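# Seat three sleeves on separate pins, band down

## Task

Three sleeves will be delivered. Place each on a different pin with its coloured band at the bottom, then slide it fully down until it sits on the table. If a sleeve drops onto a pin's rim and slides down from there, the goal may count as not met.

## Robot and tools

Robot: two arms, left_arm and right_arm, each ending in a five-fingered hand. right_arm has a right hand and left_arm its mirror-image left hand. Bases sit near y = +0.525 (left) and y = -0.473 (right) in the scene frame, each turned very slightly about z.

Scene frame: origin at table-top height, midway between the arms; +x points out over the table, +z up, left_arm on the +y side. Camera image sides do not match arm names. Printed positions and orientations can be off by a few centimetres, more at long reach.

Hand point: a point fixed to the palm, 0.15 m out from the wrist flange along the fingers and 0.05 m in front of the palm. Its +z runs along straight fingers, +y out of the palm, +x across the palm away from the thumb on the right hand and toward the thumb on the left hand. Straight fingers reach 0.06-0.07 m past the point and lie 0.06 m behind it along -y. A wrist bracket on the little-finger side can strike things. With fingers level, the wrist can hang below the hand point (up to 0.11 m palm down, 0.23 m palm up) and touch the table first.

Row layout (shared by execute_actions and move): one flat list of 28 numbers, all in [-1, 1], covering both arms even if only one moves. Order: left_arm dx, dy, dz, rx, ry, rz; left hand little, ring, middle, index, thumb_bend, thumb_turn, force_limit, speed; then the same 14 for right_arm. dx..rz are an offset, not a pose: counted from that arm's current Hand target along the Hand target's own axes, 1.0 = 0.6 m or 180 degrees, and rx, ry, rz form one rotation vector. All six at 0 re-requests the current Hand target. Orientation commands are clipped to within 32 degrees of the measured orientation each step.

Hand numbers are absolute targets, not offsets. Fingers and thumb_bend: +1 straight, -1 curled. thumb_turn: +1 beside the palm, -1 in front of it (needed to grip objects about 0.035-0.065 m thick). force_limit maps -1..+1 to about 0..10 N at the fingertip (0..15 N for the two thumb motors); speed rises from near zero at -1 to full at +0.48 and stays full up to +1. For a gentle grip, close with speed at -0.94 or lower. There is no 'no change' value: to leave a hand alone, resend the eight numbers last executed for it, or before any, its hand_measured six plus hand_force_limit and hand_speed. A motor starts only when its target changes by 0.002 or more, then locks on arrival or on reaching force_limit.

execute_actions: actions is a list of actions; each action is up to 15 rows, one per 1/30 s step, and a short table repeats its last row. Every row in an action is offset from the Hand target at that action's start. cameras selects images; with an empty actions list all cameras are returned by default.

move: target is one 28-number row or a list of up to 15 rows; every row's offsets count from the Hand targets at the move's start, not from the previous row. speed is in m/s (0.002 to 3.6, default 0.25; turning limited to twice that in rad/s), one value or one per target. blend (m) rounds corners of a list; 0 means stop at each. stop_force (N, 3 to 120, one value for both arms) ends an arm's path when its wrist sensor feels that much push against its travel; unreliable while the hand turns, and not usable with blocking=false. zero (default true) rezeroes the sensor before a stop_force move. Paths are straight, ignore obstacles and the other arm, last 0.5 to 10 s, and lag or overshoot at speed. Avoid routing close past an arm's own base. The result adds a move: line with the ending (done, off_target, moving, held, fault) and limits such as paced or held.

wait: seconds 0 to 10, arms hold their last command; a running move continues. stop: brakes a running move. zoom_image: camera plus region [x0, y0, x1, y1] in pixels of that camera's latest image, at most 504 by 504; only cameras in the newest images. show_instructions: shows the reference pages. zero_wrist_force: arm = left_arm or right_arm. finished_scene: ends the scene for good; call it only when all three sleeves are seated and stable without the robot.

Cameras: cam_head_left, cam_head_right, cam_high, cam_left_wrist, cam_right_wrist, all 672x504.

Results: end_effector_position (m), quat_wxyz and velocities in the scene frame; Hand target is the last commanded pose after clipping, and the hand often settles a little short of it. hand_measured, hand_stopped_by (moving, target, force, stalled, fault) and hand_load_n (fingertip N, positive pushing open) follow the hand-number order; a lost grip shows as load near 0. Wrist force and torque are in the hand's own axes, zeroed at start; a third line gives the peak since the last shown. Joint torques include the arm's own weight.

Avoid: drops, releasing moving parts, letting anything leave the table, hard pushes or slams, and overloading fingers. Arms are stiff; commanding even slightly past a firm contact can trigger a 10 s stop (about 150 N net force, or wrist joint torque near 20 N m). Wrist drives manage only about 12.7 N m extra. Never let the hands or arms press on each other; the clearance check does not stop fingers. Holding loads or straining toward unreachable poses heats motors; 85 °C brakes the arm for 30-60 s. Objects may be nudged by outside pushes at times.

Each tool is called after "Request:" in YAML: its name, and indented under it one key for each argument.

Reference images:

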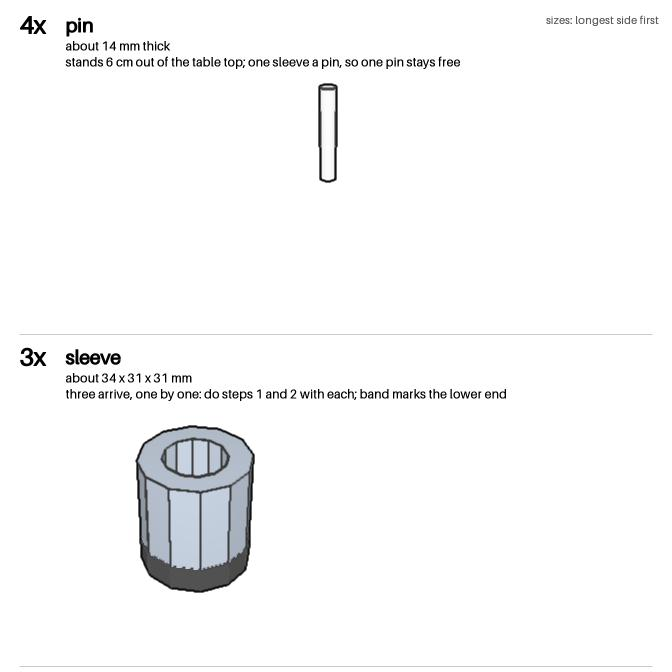

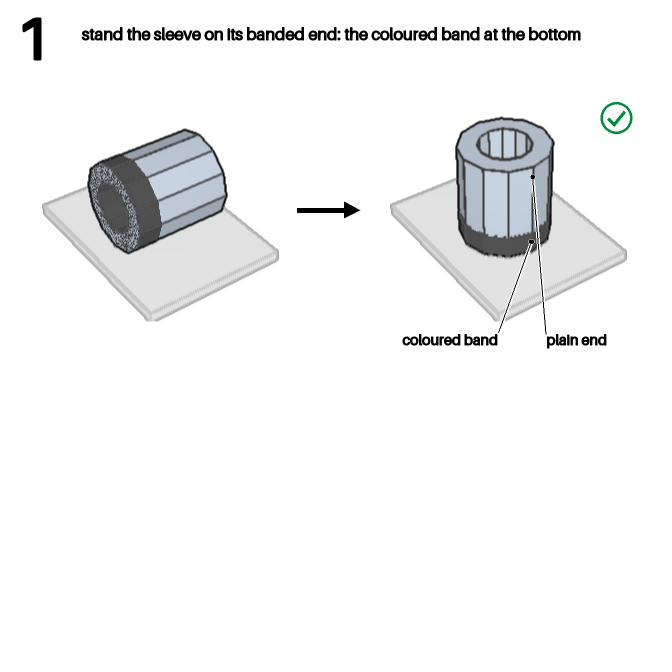

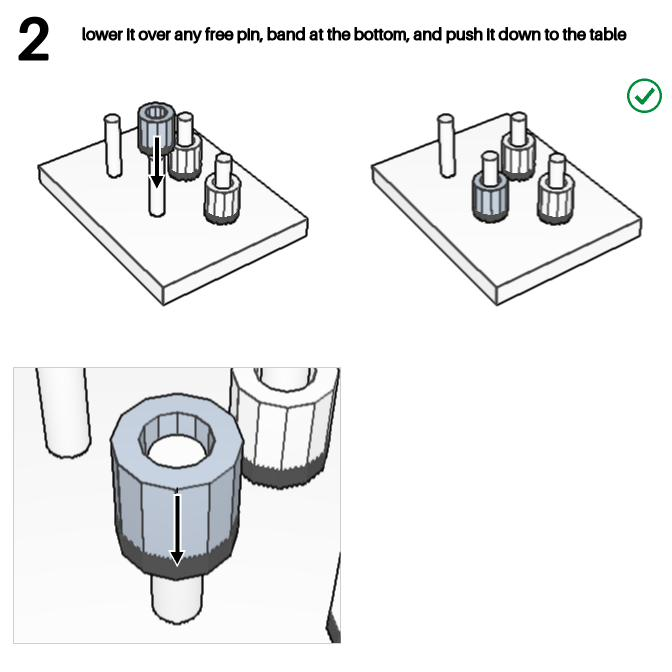

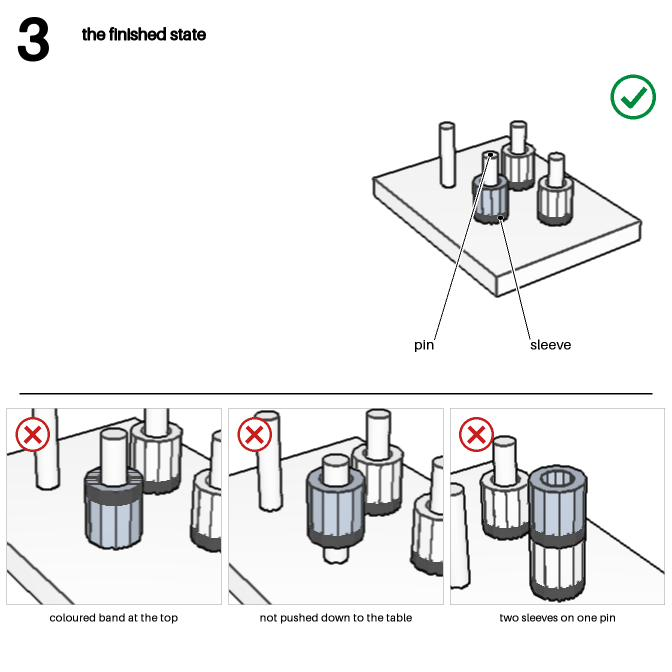

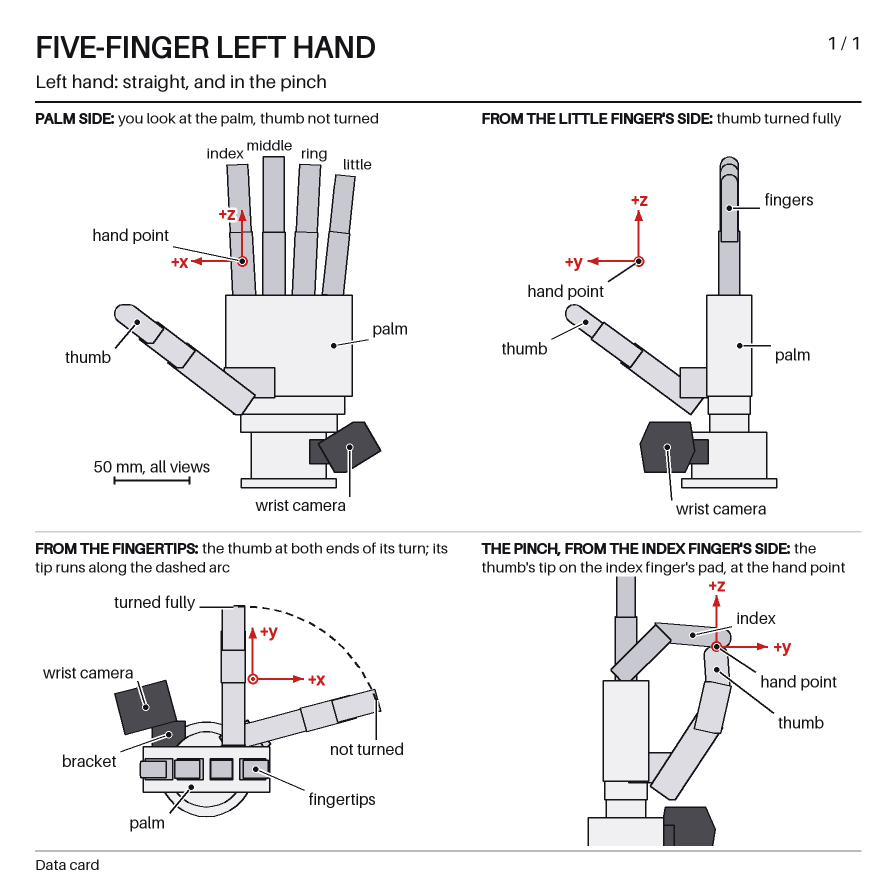

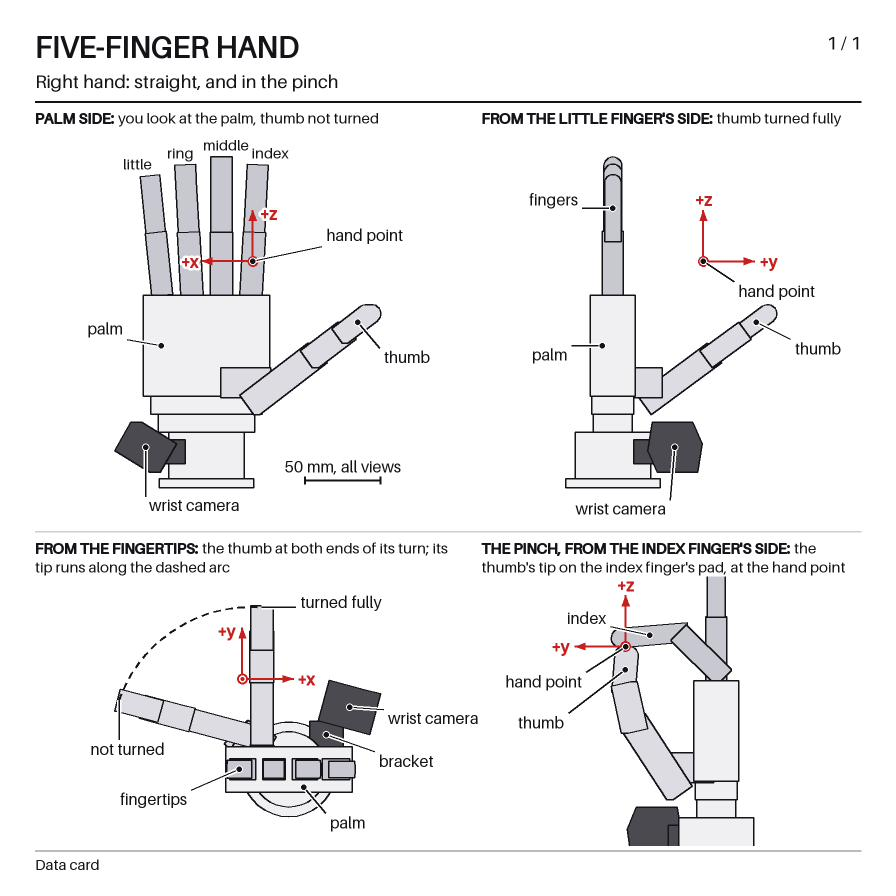

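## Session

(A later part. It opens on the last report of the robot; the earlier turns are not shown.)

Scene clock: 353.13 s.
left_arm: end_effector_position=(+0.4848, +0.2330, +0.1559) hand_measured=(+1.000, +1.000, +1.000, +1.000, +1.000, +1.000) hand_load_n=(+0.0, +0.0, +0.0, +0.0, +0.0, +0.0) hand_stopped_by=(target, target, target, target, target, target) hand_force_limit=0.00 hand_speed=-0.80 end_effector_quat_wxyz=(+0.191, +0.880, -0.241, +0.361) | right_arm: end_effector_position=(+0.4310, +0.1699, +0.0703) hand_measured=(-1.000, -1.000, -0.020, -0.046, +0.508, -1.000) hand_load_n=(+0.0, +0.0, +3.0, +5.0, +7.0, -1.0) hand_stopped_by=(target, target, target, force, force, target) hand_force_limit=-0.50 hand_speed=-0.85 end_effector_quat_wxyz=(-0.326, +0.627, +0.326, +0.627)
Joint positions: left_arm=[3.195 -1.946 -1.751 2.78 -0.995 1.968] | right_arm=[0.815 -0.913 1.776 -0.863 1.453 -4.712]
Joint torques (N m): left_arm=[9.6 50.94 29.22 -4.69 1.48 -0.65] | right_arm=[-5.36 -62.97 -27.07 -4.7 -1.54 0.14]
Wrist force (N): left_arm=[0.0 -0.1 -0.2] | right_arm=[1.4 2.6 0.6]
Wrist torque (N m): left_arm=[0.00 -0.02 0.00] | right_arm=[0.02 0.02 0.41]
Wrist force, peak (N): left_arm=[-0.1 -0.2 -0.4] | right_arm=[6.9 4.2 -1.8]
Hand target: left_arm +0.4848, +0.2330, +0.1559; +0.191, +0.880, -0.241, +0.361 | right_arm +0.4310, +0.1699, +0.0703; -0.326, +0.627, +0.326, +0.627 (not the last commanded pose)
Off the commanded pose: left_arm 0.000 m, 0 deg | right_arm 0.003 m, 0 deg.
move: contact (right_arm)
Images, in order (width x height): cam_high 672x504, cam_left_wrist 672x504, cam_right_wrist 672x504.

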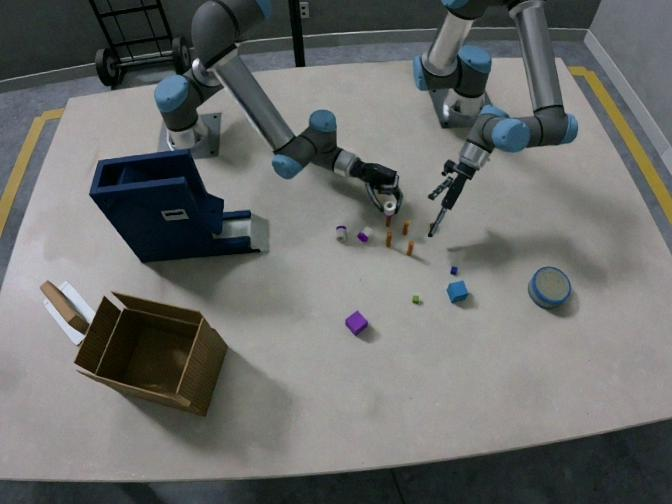

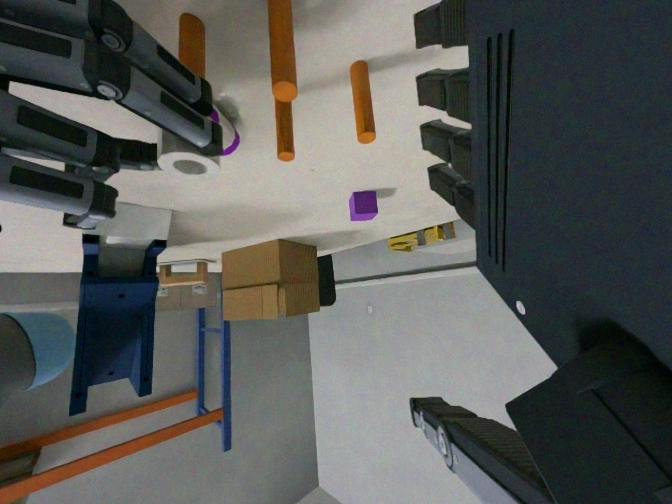

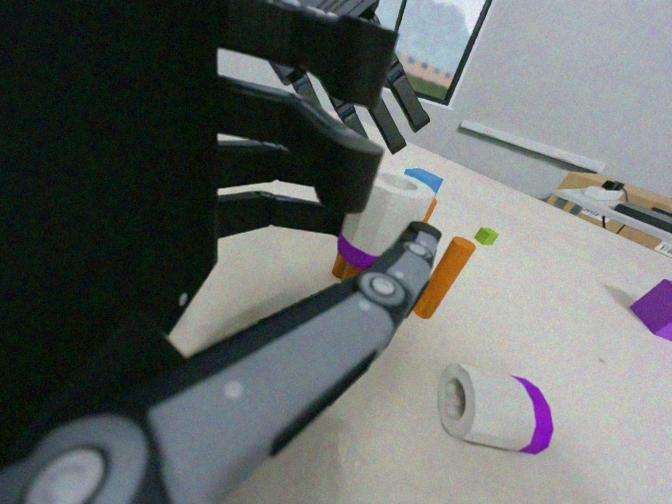

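Request:
move:
  target: [0,0,0,0,0,0,1,1,1,1,1,1,0,-0.8,-0.0133,0,0,0,0,0,-1,-1,-0.02,-0.3,0.1,-1,-0.5,-0.85]
  speed: 0.008
  stop_force: 9
  cameras: ["cam_high"]

Request:
zoom_image:
  camera: "cam_high"
  region: [370, 180, 410, 230]

Scene clock: 409.03 s.
left_arm: end_effector_position=(+0.4848, +0.2330, +0.1559) hand_measured=(+1.000, +1.000, +1.000, +1.000, +1.000, +1.000) hand_load_n=(+0.0, +0.0, +0.0, +0.0, +0.0, +0.0) hand_stopped_by=(target, target, target, target, target, target) hand_force_limit=0.00 hand_speed=-0.80 end_effector_quat_wxyz=(+0.191, +0.880, -0.241, +0.361) | right_arm: end_effector_position=(+0.4310, +0.1699, +0.0622) hand_measured=(-1.000, -1.000, -0.020, -0.044, +0.508, -1.000) hand_load_n=(+0.0, +0.0, +3.5, +6.0, +6.5, -1.0) hand_stopped_by=(target, target, target, force, force, target) hand_force_limit=-0.50 hand_speed=-0.85 end_effector_quat_wxyz=(-0.326, +0.628, +0.326, +0.627)
Joint positions: left_arm=[3.195 -1.946 -1.751 2.78 -0.995 1.968] | right_arm=[0.815 -0.898 1.778 -0.88 1.453 -4.712]
Joint torques (N m): left_arm=[9.53 50.37 28.27 -4.69 1.03 -1.01] | right_arm=[-2.41 -61.86 -9 0.53 -0.6 0.11]
Wrist force (N): left_arm=[-0.3 -0.3 0.1] | right_arm=[2.9 1.9 2.1]
Wrist torque (N m): left_arm=[-0.05 0.04 -0.01] | right_arm=[0.07 0.00 0.44]
Wrist force, peak (N): left_arm=[-0.1 -0.1 -0.5] | right_arm=[6.0 2.5 -0.5]
Hand target: left_arm +0.4848, +0.2330, +0.1559; +0.191, +0.880, -0.241, +0.361 | right_arm +0.4310, +0.1699, +0.0623; -0.326, +0.627, +0.326, +0.627
Off the commanded pose: left_arm 0.000 m, 0 deg | right_arm 0.000 m, 0 deg.
move: done
Images, in order (width x height): cam_high 672x504.

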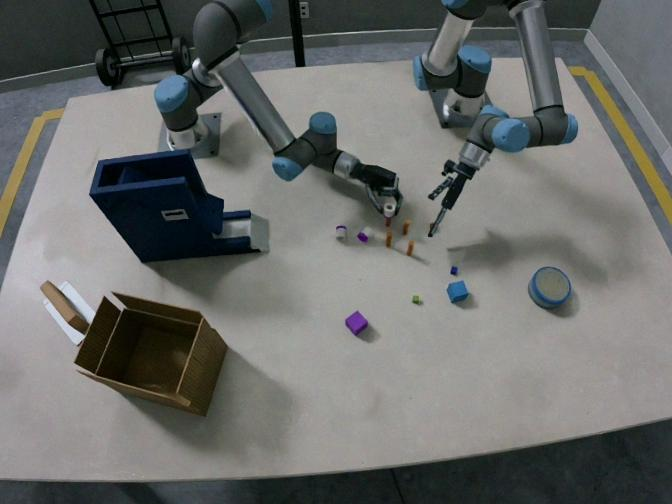

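Scaled by 10.080 from the camera's 672x504 image, which has a finer 960x720 frame.

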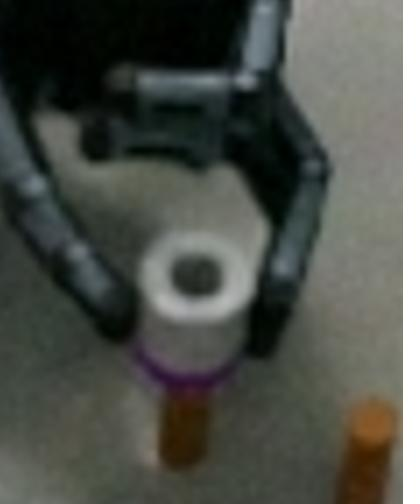

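Request:
move:
  target: [0,0,0,0,0,0,1,1,1,1,1,1,0,-0.8,-0.02,-0.0005,0.0013,0,0,0,-1,-1,-0.02,-0.3,0.1,-1,-0.5,-0.85]
  speed: 0.015
  stop_force: 8
  cameras: ["cam_high","cam_right_wrist","cam_left_wrist"]

Request:
zoom_image:
  camera: "cam_high"
  region: [370, 180, 410, 230]

Request:
zoom_image:
  camera: "cam_right_wrist"
  region: [310, 150, 450, 300]

Scene clock: 414.17 s.
left_arm: end_effector_position=(+0.4848, +0.2330, +0.1559) hand_measured=(+1.000, +1.000, +1.000, +1.000, +1.000, +1.000) hand_load_n=(+0.0, +0.0, +0.0, +0.0, -0.5, +0.0) hand_stopped_by=(target, target, target, target, target, target) hand_force_limit=0.00 hand_speed=-0.80 end_effector_quat_wxyz=(+0.191, +0.880, -0.241, +0.361) | right_arm: end_effector_position=(+0.4312, +0.1707, +0.0503) hand_measured=(-1.000, -1.000, -0.020, -0.044, +0.508, -1.000) hand_load_n=(+0.0, +0.0, +3.0, +5.0, +7.0, -1.5) hand_stopped_by=(target, target, target, force, force, target) hand_force_limit=-0.50 hand_speed=-0.85 end_effector_quat_wxyz=(-0.326, +0.627, +0.326, +0.627)
Joint positions: left_arm=[3.195 -1.946 -1.751 2.78 -0.995 1.968] | right_arm=[0.816 -0.874 1.777 -0.903 1.454 -4.712]
Joint torques (N m): left_arm=[10.21 50.17 27.95 -4.74 0.91 -0.98] | right_arm=[4.31 -63.79 -22.53 0.33 1.86 0.18]
Wrist force (N): left_arm=[-0.2 0.1 0.0] | right_arm=[1.5 2.7 0.4]
Wrist torque (N m): left_arm=[0.01 0.02 -0.01] | right_arm=[0.04 0.00 0.44]
Wrist force, peak (N): left_arm=[-0.2 -0.2 -0.3] | right_arm=[2.9 1.9 2.0]
Hand target: left_arm +0.4848, +0.2330, +0.1559; +0.191, +0.880, -0.241, +0.361 | right_arm +0.4312, +0.1707, +0.0503; -0.326, +0.627, +0.326, +0.627
Off the commanded pose: left_arm 0.000 m, 0 deg | right_arm 0.000 m, 0 deg.
move: done
Images, in order (width x height): cam_high 672x504, cam_left_wrist 672x504, cam_right_wrist 672x504.

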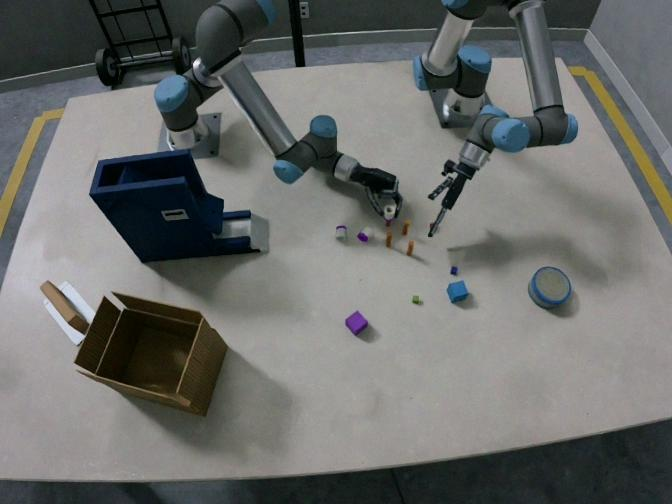

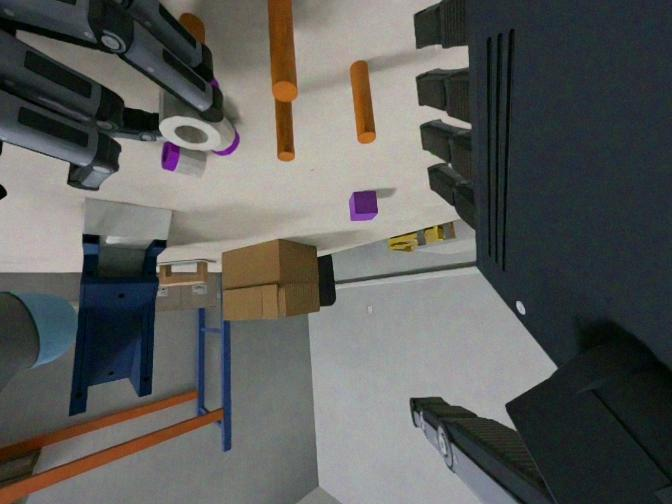

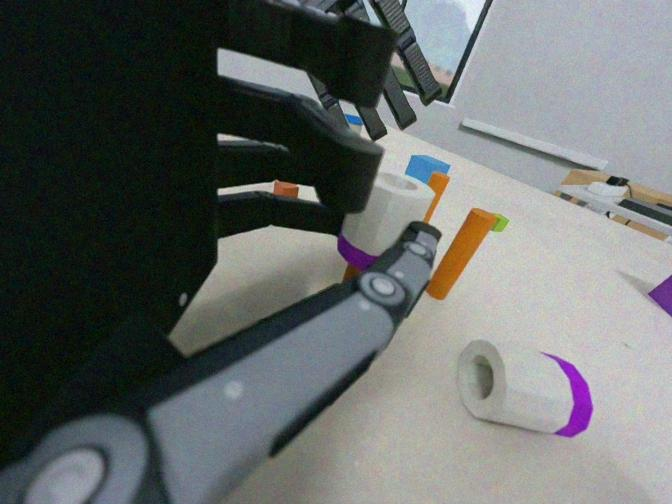

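Scaled by 10.080 from the camera's 672x504 image, which has a finer 960x720 frame.

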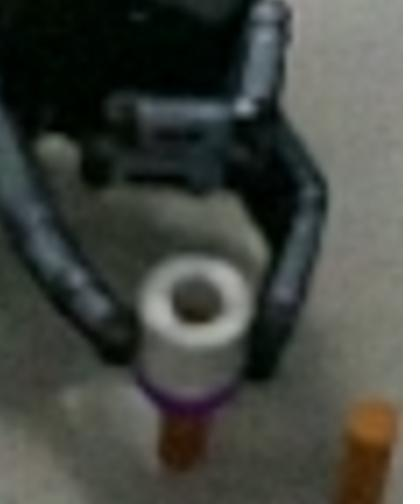

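Scaled by 3.360 from the camera's 672x504 image, which has a finer 960x720 frame.

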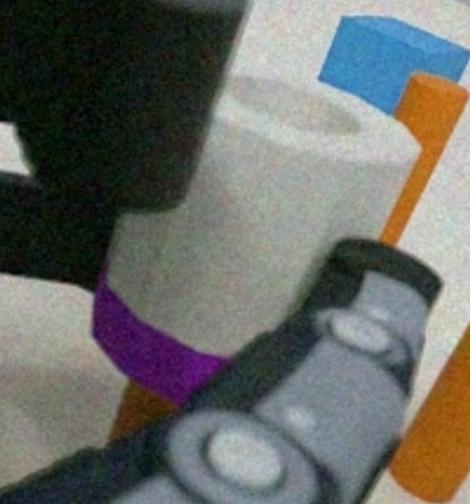

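Request:
move:
  target: [0,0,0,0,0,0,1,1,1,1,1,1,0,-0.8,-0.0367,0,0,0,0,0,-1,-1,-0.02,-0.3,0.1,-1,-0.5,-0.85]
  speed: 0.03
  stop_force: 8
  cameras: ["cam_high","cam_right_wrist","cam_left_wrist"]

Request:
zoom_image:
  camera: "cam_high"
  region: [360, 180, 420, 240]

Request:
zoom_image:
  camera: "cam_left_wrist"
  region: [0, 0, 300, 220]

Scene clock: 420.63 s.
left_arm: end_effector_position=(+0.4848, +0.2330, +0.1559) hand_measured=(+1.000, +1.000, +1.000, +1.000, +1.000, +1.000) hand_load_n=(+0.0, +0.0, +0.0, +0.0, +0.0, +0.0) hand_stopped_by=(target, target, target, target, target, target) hand_force_limit=0.00 hand_speed=-0.80 end_effector_quat_wxyz=(+0.191, +0.880, -0.241, +0.361) | right_arm: end_effector_position=(+0.4312, +0.1707, +0.0283) hand_measured=(-1.000, -1.000, -0.020, -0.044, +0.508, -1.000) hand_load_n=(+0.0, +0.0, +3.0, +5.0, +7.0, -1.0) hand_stopped_by=(target, target, target, force, force, target) hand_force_limit=-0.50 hand_speed=-0.85 end_effector_quat_wxyz=(-0.326, +0.627, +0.326, +0.627)
Joint positions: left_arm=[3.195 -1.946 -1.751 2.78 -0.995 1.968] | right_arm=[0.816 -0.832 1.778 -0.946 1.454 -4.712]
Joint torques (N m): left_arm=[9.72 50.43 27.86 -4.87 0.95 -0.97] | right_arm=[6.13 -64.44 -24.63 0.36 1.75 0.04]
Wrist force (N): left_arm=[0.0 -0.2 -0.1] | right_arm=[1.5 2.6 0.4]
Wrist torque (N m): left_arm=[-0.03 -0.02 0.01] | right_arm=[0.03 -0.01 0.44]
Wrist force, peak (N): left_arm=[0.0 0.2 -0.4] | right_arm=[1.8 2.9 0.3]
Hand target: left_arm +0.4848, +0.2330, +0.1559; +0.191, +0.880, -0.241, +0.361 | right_arm +0.4312, +0.1707, +0.0283; -0.326, +0.627, +0.326, +0.627
Off the commanded pose: left_arm 0.000 m, 0 deg | right_arm 0.000 m, 0 deg.
move: done
Images, in order (width x height): cam_high 672x504, cam_left_wrist 672x504, cam_right_wrist 672x504.

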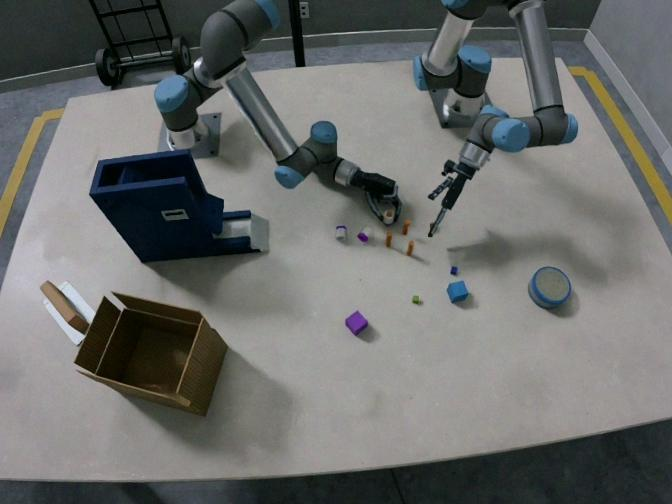

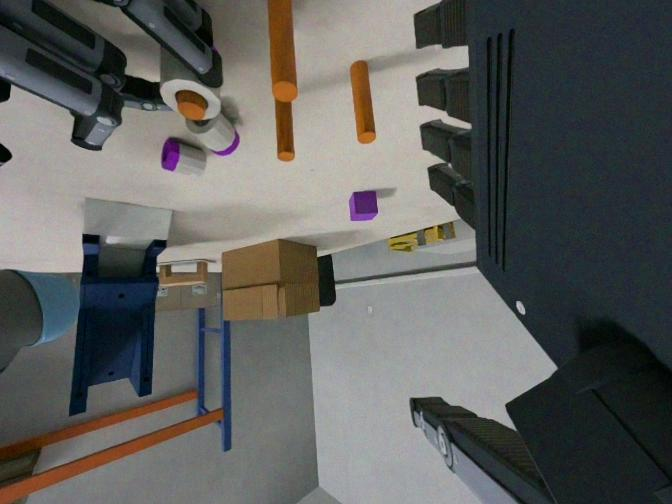

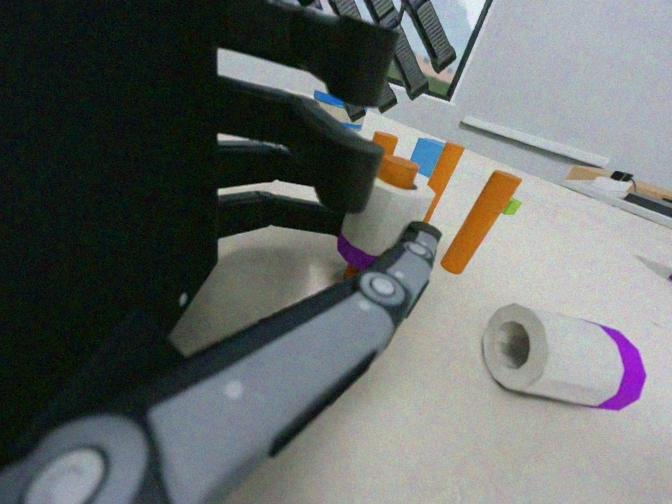

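Scaled by 8.400 from the camera's 672x504 image, which has a finer 960x720 frame.

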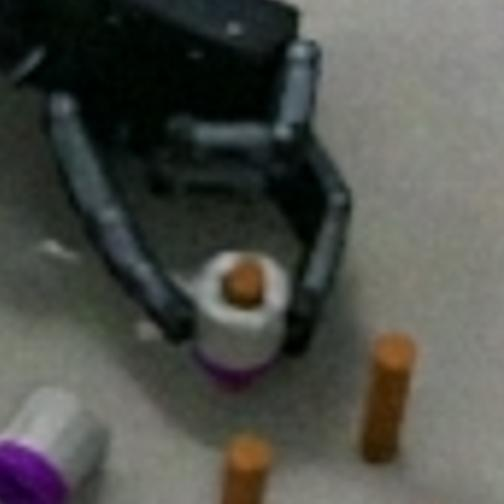

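Scaled by 1.680 from the camera's 672x504 image, which has a finer 960x720 frame.

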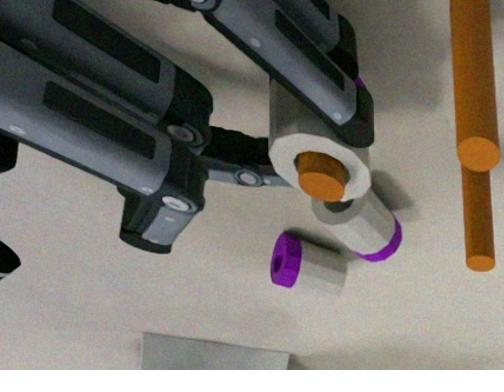

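Request:
move:
  target:
    - [0,0,0,0,0,0,1,1,1,1,1,1,0,-0.8,-0.0117,0,0,0,0,0,-1,-1,-0.02,-0.3,0.1,-1,-0.5,-0.85]
  speed: 0.02
  stop_force: 5
  cameras: ["cam_high"]

Request:
zoom_image:
  camera: "cam_high"
  region: [360, 180, 420, 240]

Scene clock: 424.27 s.
left_arm: end_effector_position=(+0.4848, +0.2330, +0.1559) hand_measured=(+1.000, +1.000, +1.000, +1.000, +1.000, +1.000) hand_load_n=(+0.0, +0.0, +0.0, -0.5, +0.0, +0.0) hand_stopped_by=(target, target, target, target, target, target) hand_force_limit=0.00 hand_speed=-0.80 end_effector_quat_wxyz=(+0.191, +0.880, -0.241, +0.361) | right_arm: end_effector_position=(+0.4312, +0.1708, +0.0213) hand_measured=(-1.000, -1.000, -0.020, -0.044, +0.508, -1.000) hand_load_n=(+0.0, +0.0, +3.0, +5.0, +7.0, -1.5) hand_stopped_by=(target, target, target, force, force, target) hand_force_limit=-0.50 hand_speed=-0.85 end_effector_quat_wxyz=(-0.326, +0.627, +0.326, +0.627)
Joint positions: left_arm=[3.195 -1.946 -1.751 2.78 -0.995 1.968] | right_arm=[0.816 -0.818 1.777 -0.959 1.454 -4.712]
Joint torques (N m): left_arm=[9.71 50.36 27.81 -4.65 0.88 -0.96] | right_arm=[6.96 -64.74 -23.14 0.37 2.54 0.01]
Wrist force (N): left_arm=[0.1 -0.1 -0.2] | right_arm=[1.5 2.6 0.4]
Wrist torque (N m): left_arm=[0.00 -0.03 0.01] | right_arm=[0.01 -0.01 0.44]
Wrist force, peak (N): left_arm=[-0.1 -0.3 -0.2] | right_arm=[1.7 2.9 0.2]
Hand target: left_arm +0.4848, +0.2330, +0.1559; +0.191, +0.880, -0.241, +0.361 | right_arm +0.4312, +0.1707, +0.0212; -0.326, +0.627, +0.326, +0.627
Off the commanded pose: left_arm 0.000 m, 0 deg | right_arm 0.000 m, 0 deg.
move: done
Images, in order (width x height): cam_high 672x504.

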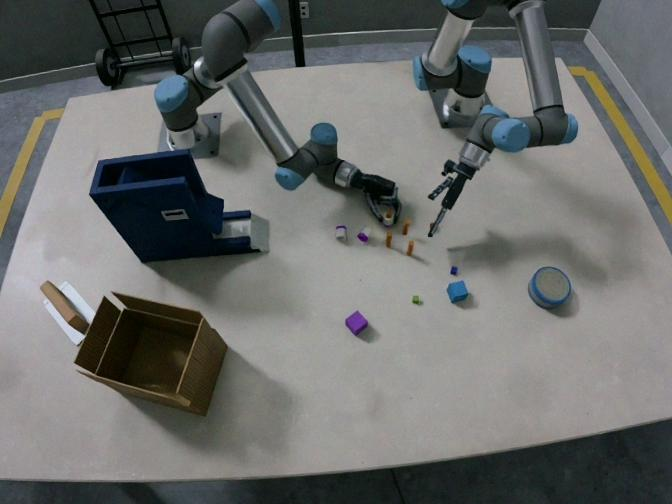

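Scaled by 8.400 from the camera's 672x504 image, which has a finer 960x720 frame.

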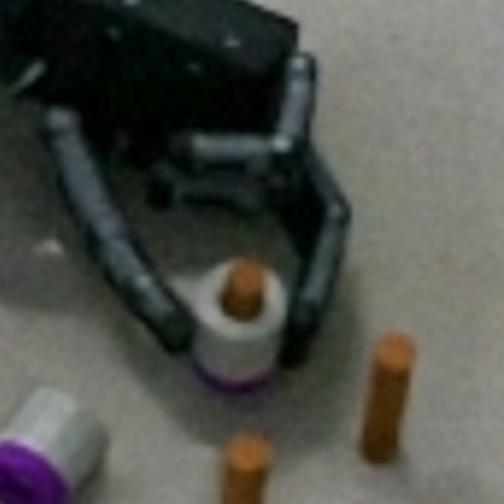

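Request:
move:
  target:
    - [0,0,0,0,0,0,1,1,1,1,1,1,0,-0.8,-0.015,0,0,0,0,0,-1,-1,-0.02,-0.3,0.1,-1,-0.5,-0.85]
  speed: 0.015
  stop_force: 5
  cameras: ["cam_high","cam_right_wrist"]

Request:
zoom_image:
  camera: "cam_high"
  region: [360, 180, 420, 240]

Scene clock: 427.87 s.
left_arm: end_effector_position=(+0.4848, +0.2330, +0.1559) hand_measured=(+1.000, +1.000, +1.000, +1.000, +1.000, +1.000) hand_load_n=(+0.0, +0.0, +0.0, +0.0, +0.0, +0.0) hand_stopped_by=(target, target, target, target, target, target) hand_force_limit=0.00 hand_speed=-0.80 end_effector_quat_wxyz=(+0.191, +0.880, -0.241, +0.361) | right_arm: end_effector_position=(+0.4312, +0.1708, +0.0152) hand_measured=(-1.000, -1.000, -0.020, -0.044, +0.508, -1.000) hand_load_n=(+0.0, +0.0, +3.0, +5.0, +6.5, -1.5) hand_stopped_by=(target, target, target, force, force, target) hand_force_limit=-0.50 hand_speed=-0.85 end_effector_quat_wxyz=(-0.326, +0.628, +0.326, +0.627)
Joint positions: left_arm=[3.195 -1.946 -1.751 2.78 -0.995 1.968] | right_arm=[0.816 -0.806 1.777 -0.971 1.454 -4.712]
Joint torques (N m): left_arm=[9.83 50.11 27.93 -4.75 0.9 -0.86] | right_arm=[4.67 -64.2 -5.42 -3.79 2.37 0.11]
Wrist force (N): left_arm=[-0.1 -0.2 -0.2] | right_arm=[2.1 2.9 0.5]
Wrist torque (N m): left_arm=[-0.02 0.00 0.00] | right_arm=[0.06 -0.02 0.48]
Wrist force, peak (N): left_arm=[0.1 0.1 -0.4] | right_arm=[12.7 2.5 -2.5]
Hand target: left_arm +0.4848, +0.2330, +0.1559; +0.191, +0.880, -0.241, +0.361 | right_arm +0.4312, +0.1708, +0.0152; -0.326, +0.627, +0.326, +0.627 (not the last commanded pose)
Off the commanded pose: left_arm 0.000 m, 0 deg | right_arm 0.003 m, 0 deg.
move: contact (right_arm)
Images, in order (width x height): cam_high 672x504, cam_right_wrist 672x504.

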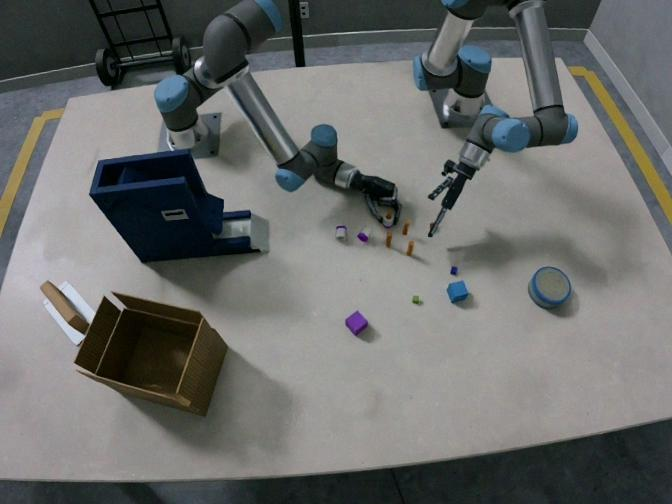

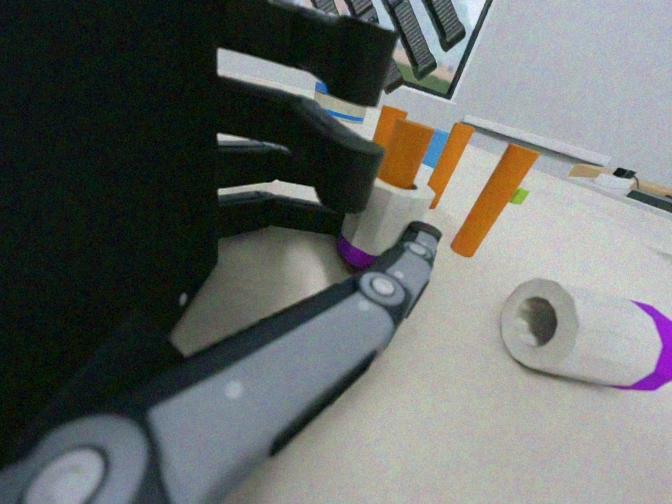

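Scaled by 8.400 from the camera's 672x504 image, which has a finer 960x720 frame.

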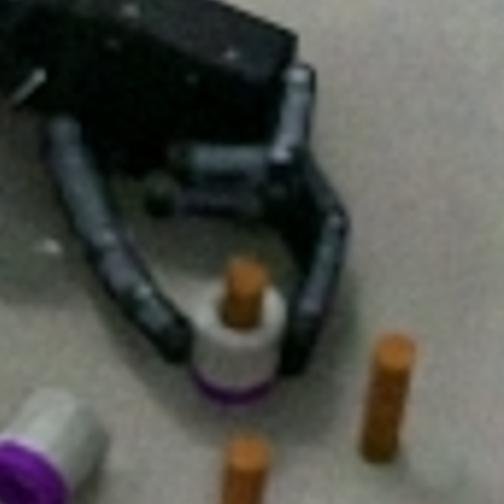

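Request:
move:
  target: [0,0,0,0,0,0,1,1,1,1,1,1,0,-0.8,0,0,0,0,0,0,-1,-1,0.2,0.2,1,-1,0,-0.5]
  cameras: ["cam_high","cam_right_wrist"]

Request:
zoom_image:
  camera: "cam_high"
  region: [360, 180, 420, 240]

Scene clock: 431.97 s.
left_arm: end_effector_position=(+0.4848, +0.2330, +0.1559) hand_measured=(+1.000, +1.000, +1.000, +1.000, +1.000, +1.000) hand_load_n=(+0.0, +0.0, +0.0, +0.0, +0.0, +0.0) hand_stopped_by=(target, target, target, target, target, target) hand_force_limit=0.00 hand_speed=-0.80 end_effector_quat_wxyz=(+0.191, +0.880, -0.241, +0.361) | right_arm: end_effector_position=(+0.4312, +0.1708, +0.0152) hand_measured=(-1.000, -1.000, +0.200, +0.200, +1.000, -1.000) hand_load_n=(+0.0, +0.0, +0.5, +0.0, +0.0, +0.5) hand_stopped_by=(target, target, target, target, target, target) hand_force_limit=0.00 hand_speed=-0.50 end_effector_quat_wxyz=(-0.326, +0.627, +0.326, +0.627)
Joint positions: left_arm=[3.195 -1.946 -1.751 2.78 -0.995 1.968] | right_arm=[0.816 -0.806 1.777 -0.971 1.454 -4.712]
Joint torques (N m): left_arm=[9.32 50.65 27.64 -4.75 0.84 -0.98] | right_arm=[-3.27 -63.91 -5.66 -4.49 1.67 0.05]
Wrist force (N): left_arm=[0.1 0.0 0.1] | right_arm=[2.2 2.6 0.7]
Wrist torque (N m): left_arm=[-0.01 -0.02 0.01] | right_arm=[0.01 -0.01 0.46]
Wrist force, peak (N): left_arm=[0.3 -0.3 0.1] | right_arm=[2.3 2.9 0.7]
Hand target: left_arm +0.4848, +0.2330, +0.1559; +0.191, +0.880, -0.241, +0.361 | right_arm +0.4312, +0.1708, +0.0152; -0.326, +0.627, +0.326, +0.627
Off the commanded pose: left_arm 0.000 m, 0 deg | right_arm 0.000 m, 0 deg.
move: done
Images, in order (width x height): cam_high 672x504, cam_right_wrist 672x504.

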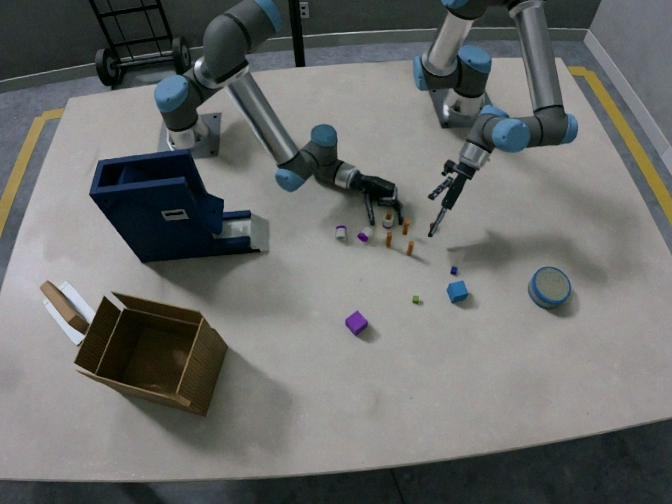

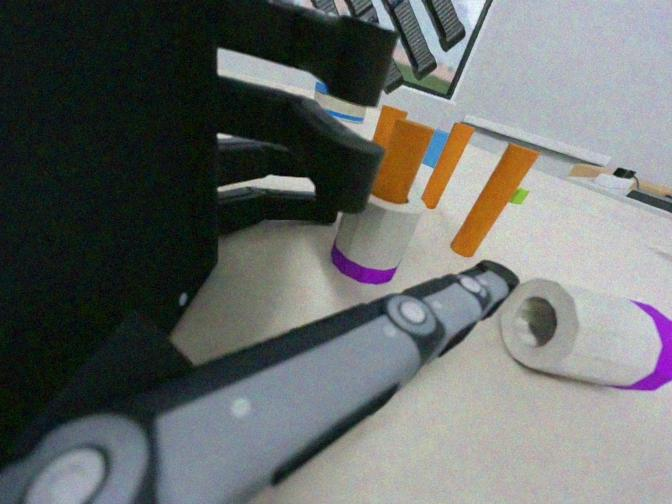

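Scaled by 8.400 from the camera's 672x504 image, which has a finer 960x720 frame.

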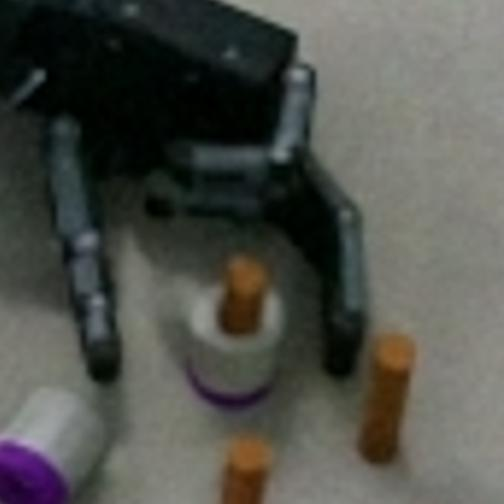

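Request:
zoom_image:
  camera: "cam_right_wrist"
  region: [310, 100, 450, 300]

Scaled by 2.520 from the camera's 672x504 image, which has a finer 960x720 frame.

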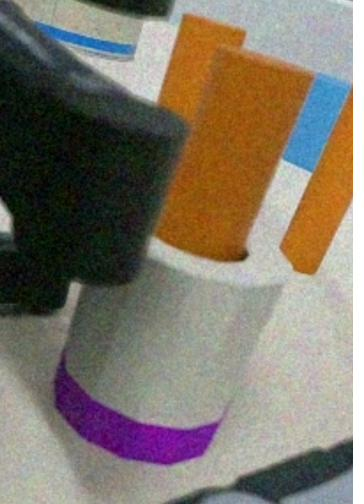

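Request:
move:
  target:
    - [0,0,0,0,0,0,-1,-1,0.2,0.2,1,-1,0,0.2,0.15,0,0,0,0,0,-1,-1,0.2,0.2,1,-1,0,-0.5]
    - [0,0,0,0,0,0,-1,-1,0.2,0.2,1,-1,0,0.2,0.2083,-0.0043,-0.229,0,0,0,-1,-1,0.2,0.2,1,-1,0,-0.5]
    - [0.0838,0.1663,0.1222,-0.1724,0.1863,0.7076,-1,-1,0.2,0.2,1,-1,0,0.2,0.2083,-0.0043,-0.229,0,0,0,-1,-1,0.2,0.2,1,-1,0,-0.5]
  speed: [0.12,0.2,0.35]
  blend: [0.02,0.02,0]
  cameras: ["cam_high","cam_right_wrist","cam_left_wrist","cam_head_right"]

Request:
zoom_image:
  camera: "cam_high"
  region: [320, 180, 440, 270]

Request:
zoom_image:
  camera: "cam_left_wrist"
  region: [150, 100, 486, 352]

Scene clock: 457.33 s.
left_arm: end_effector_position=(+0.4999, +0.1002, +0.1599) hand_measured=(-1.000, -1.000, +0.200, +0.200, +1.000, -1.000) hand_load_n=(+0.0, +0.0, +0.0, +0.0, +0.0, +0.0) hand_stopped_by=(target, target, target, target, target, target) hand_force_limit=0.00 hand_speed=0.20 end_effector_quat_wxyz=(+0.000, -0.002, +0.891, -0.454) end_effector_velocity=(+0.001, +0.000, -0.001) end_effector_angular_velocity=(+0.000, -0.004, -0.003) | right_arm: end_effector_position=(+0.3502, +0.0598, +0.1401) hand_measured=(-1.000, -1.000, +0.200, +0.200, +1.000, -1.000) hand_load_n=(+0.5, +0.0, +0.0, +0.0, +0.0, +0.5) hand_stopped_by=(target, target, target, target, target, target) hand_force_limit=0.00 hand_speed=-0.50 end_effector_quat_wxyz=(-0.326, +0.627, +0.326, +0.627)
Joint positions: left_arm=[2.927 -2.466 -0.794 1.963 -0.656 4.367] | right_arm=[0.78 -1.282 2.151 -0.869 1.418 -4.712]
Joint velocities: left_arm=[0 -0.001 0 0.001 0 0.006] | right_arm=[within noise]
Joint torques (N m): left_arm=[11.6 77.05 17.81 -0.62 3.79 0.67] | right_arm=[6.22 -46.57 -8.09 0.1 1.71 1.04]
Wrist force (N): left_arm=[-0.5 0.5 0.0] | right_arm=[1.5 2.7 0.6]
Wrist torque (N m): left_arm=[0.07 0.05 -0.17] | right_arm=[0.03 0.02 0.39]
Wrist force, peak (N): left_arm=[-0.9 0.4 -0.2] | right_arm=[3.2 2.8 0.4]
Hand target: left_arm +0.4999, +0.1003, +0.1599; +0.000, -0.002, +0.891, -0.454 | right_arm +0.3502, +0.0598, +0.1401; -0.326, +0.627, +0.326, +0.627
Off the commanded pose: left_arm 0.000 m, 0 deg | right_arm 0.000 m, 0 deg.
move: done; blend cut to 0 m at target 1
Images, in order (width x height): cam_head_right 672x504, cam_high 672x504, cam_left_wrist 672x504, cam_right_wrist 672x504.

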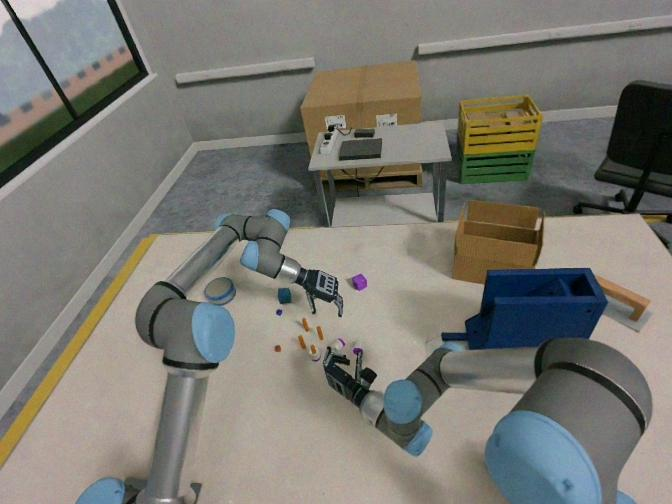

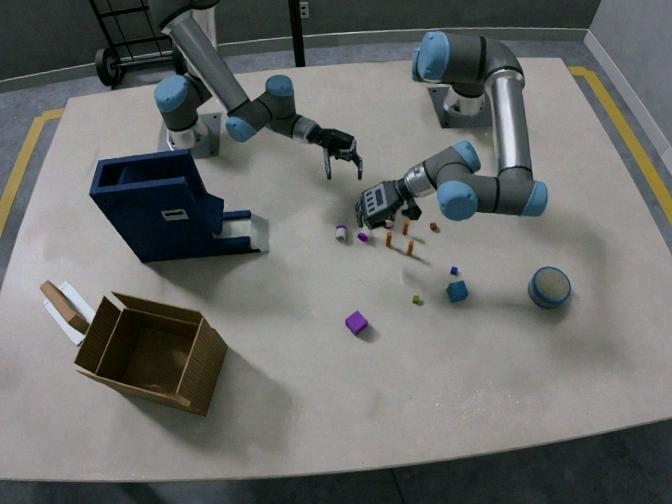

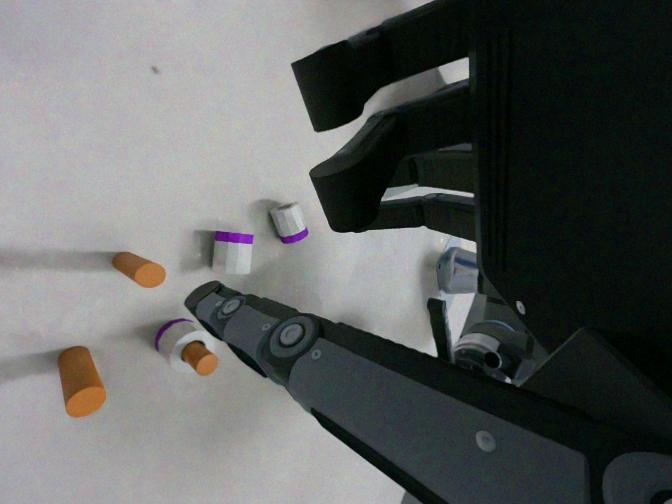

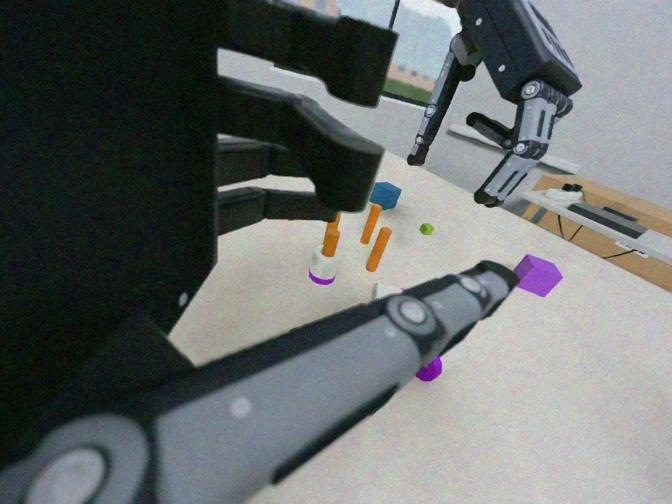

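Scaled by 4.200 from the camera's 672x504 image, which has a finer 960x720 frame.

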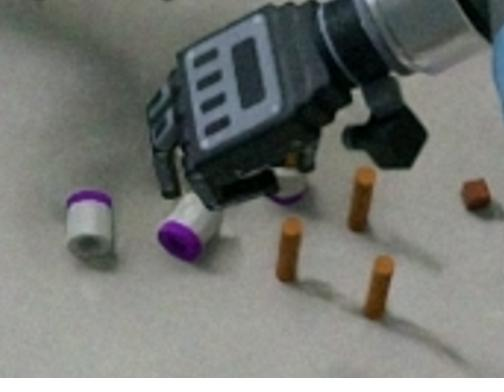

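Scaled by 1.500 from the camera's 672x504 image, which has a finer 960x720 frame.

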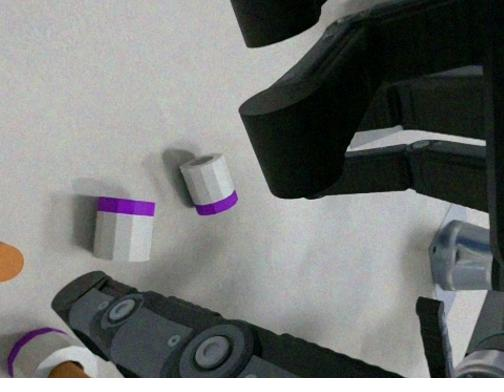

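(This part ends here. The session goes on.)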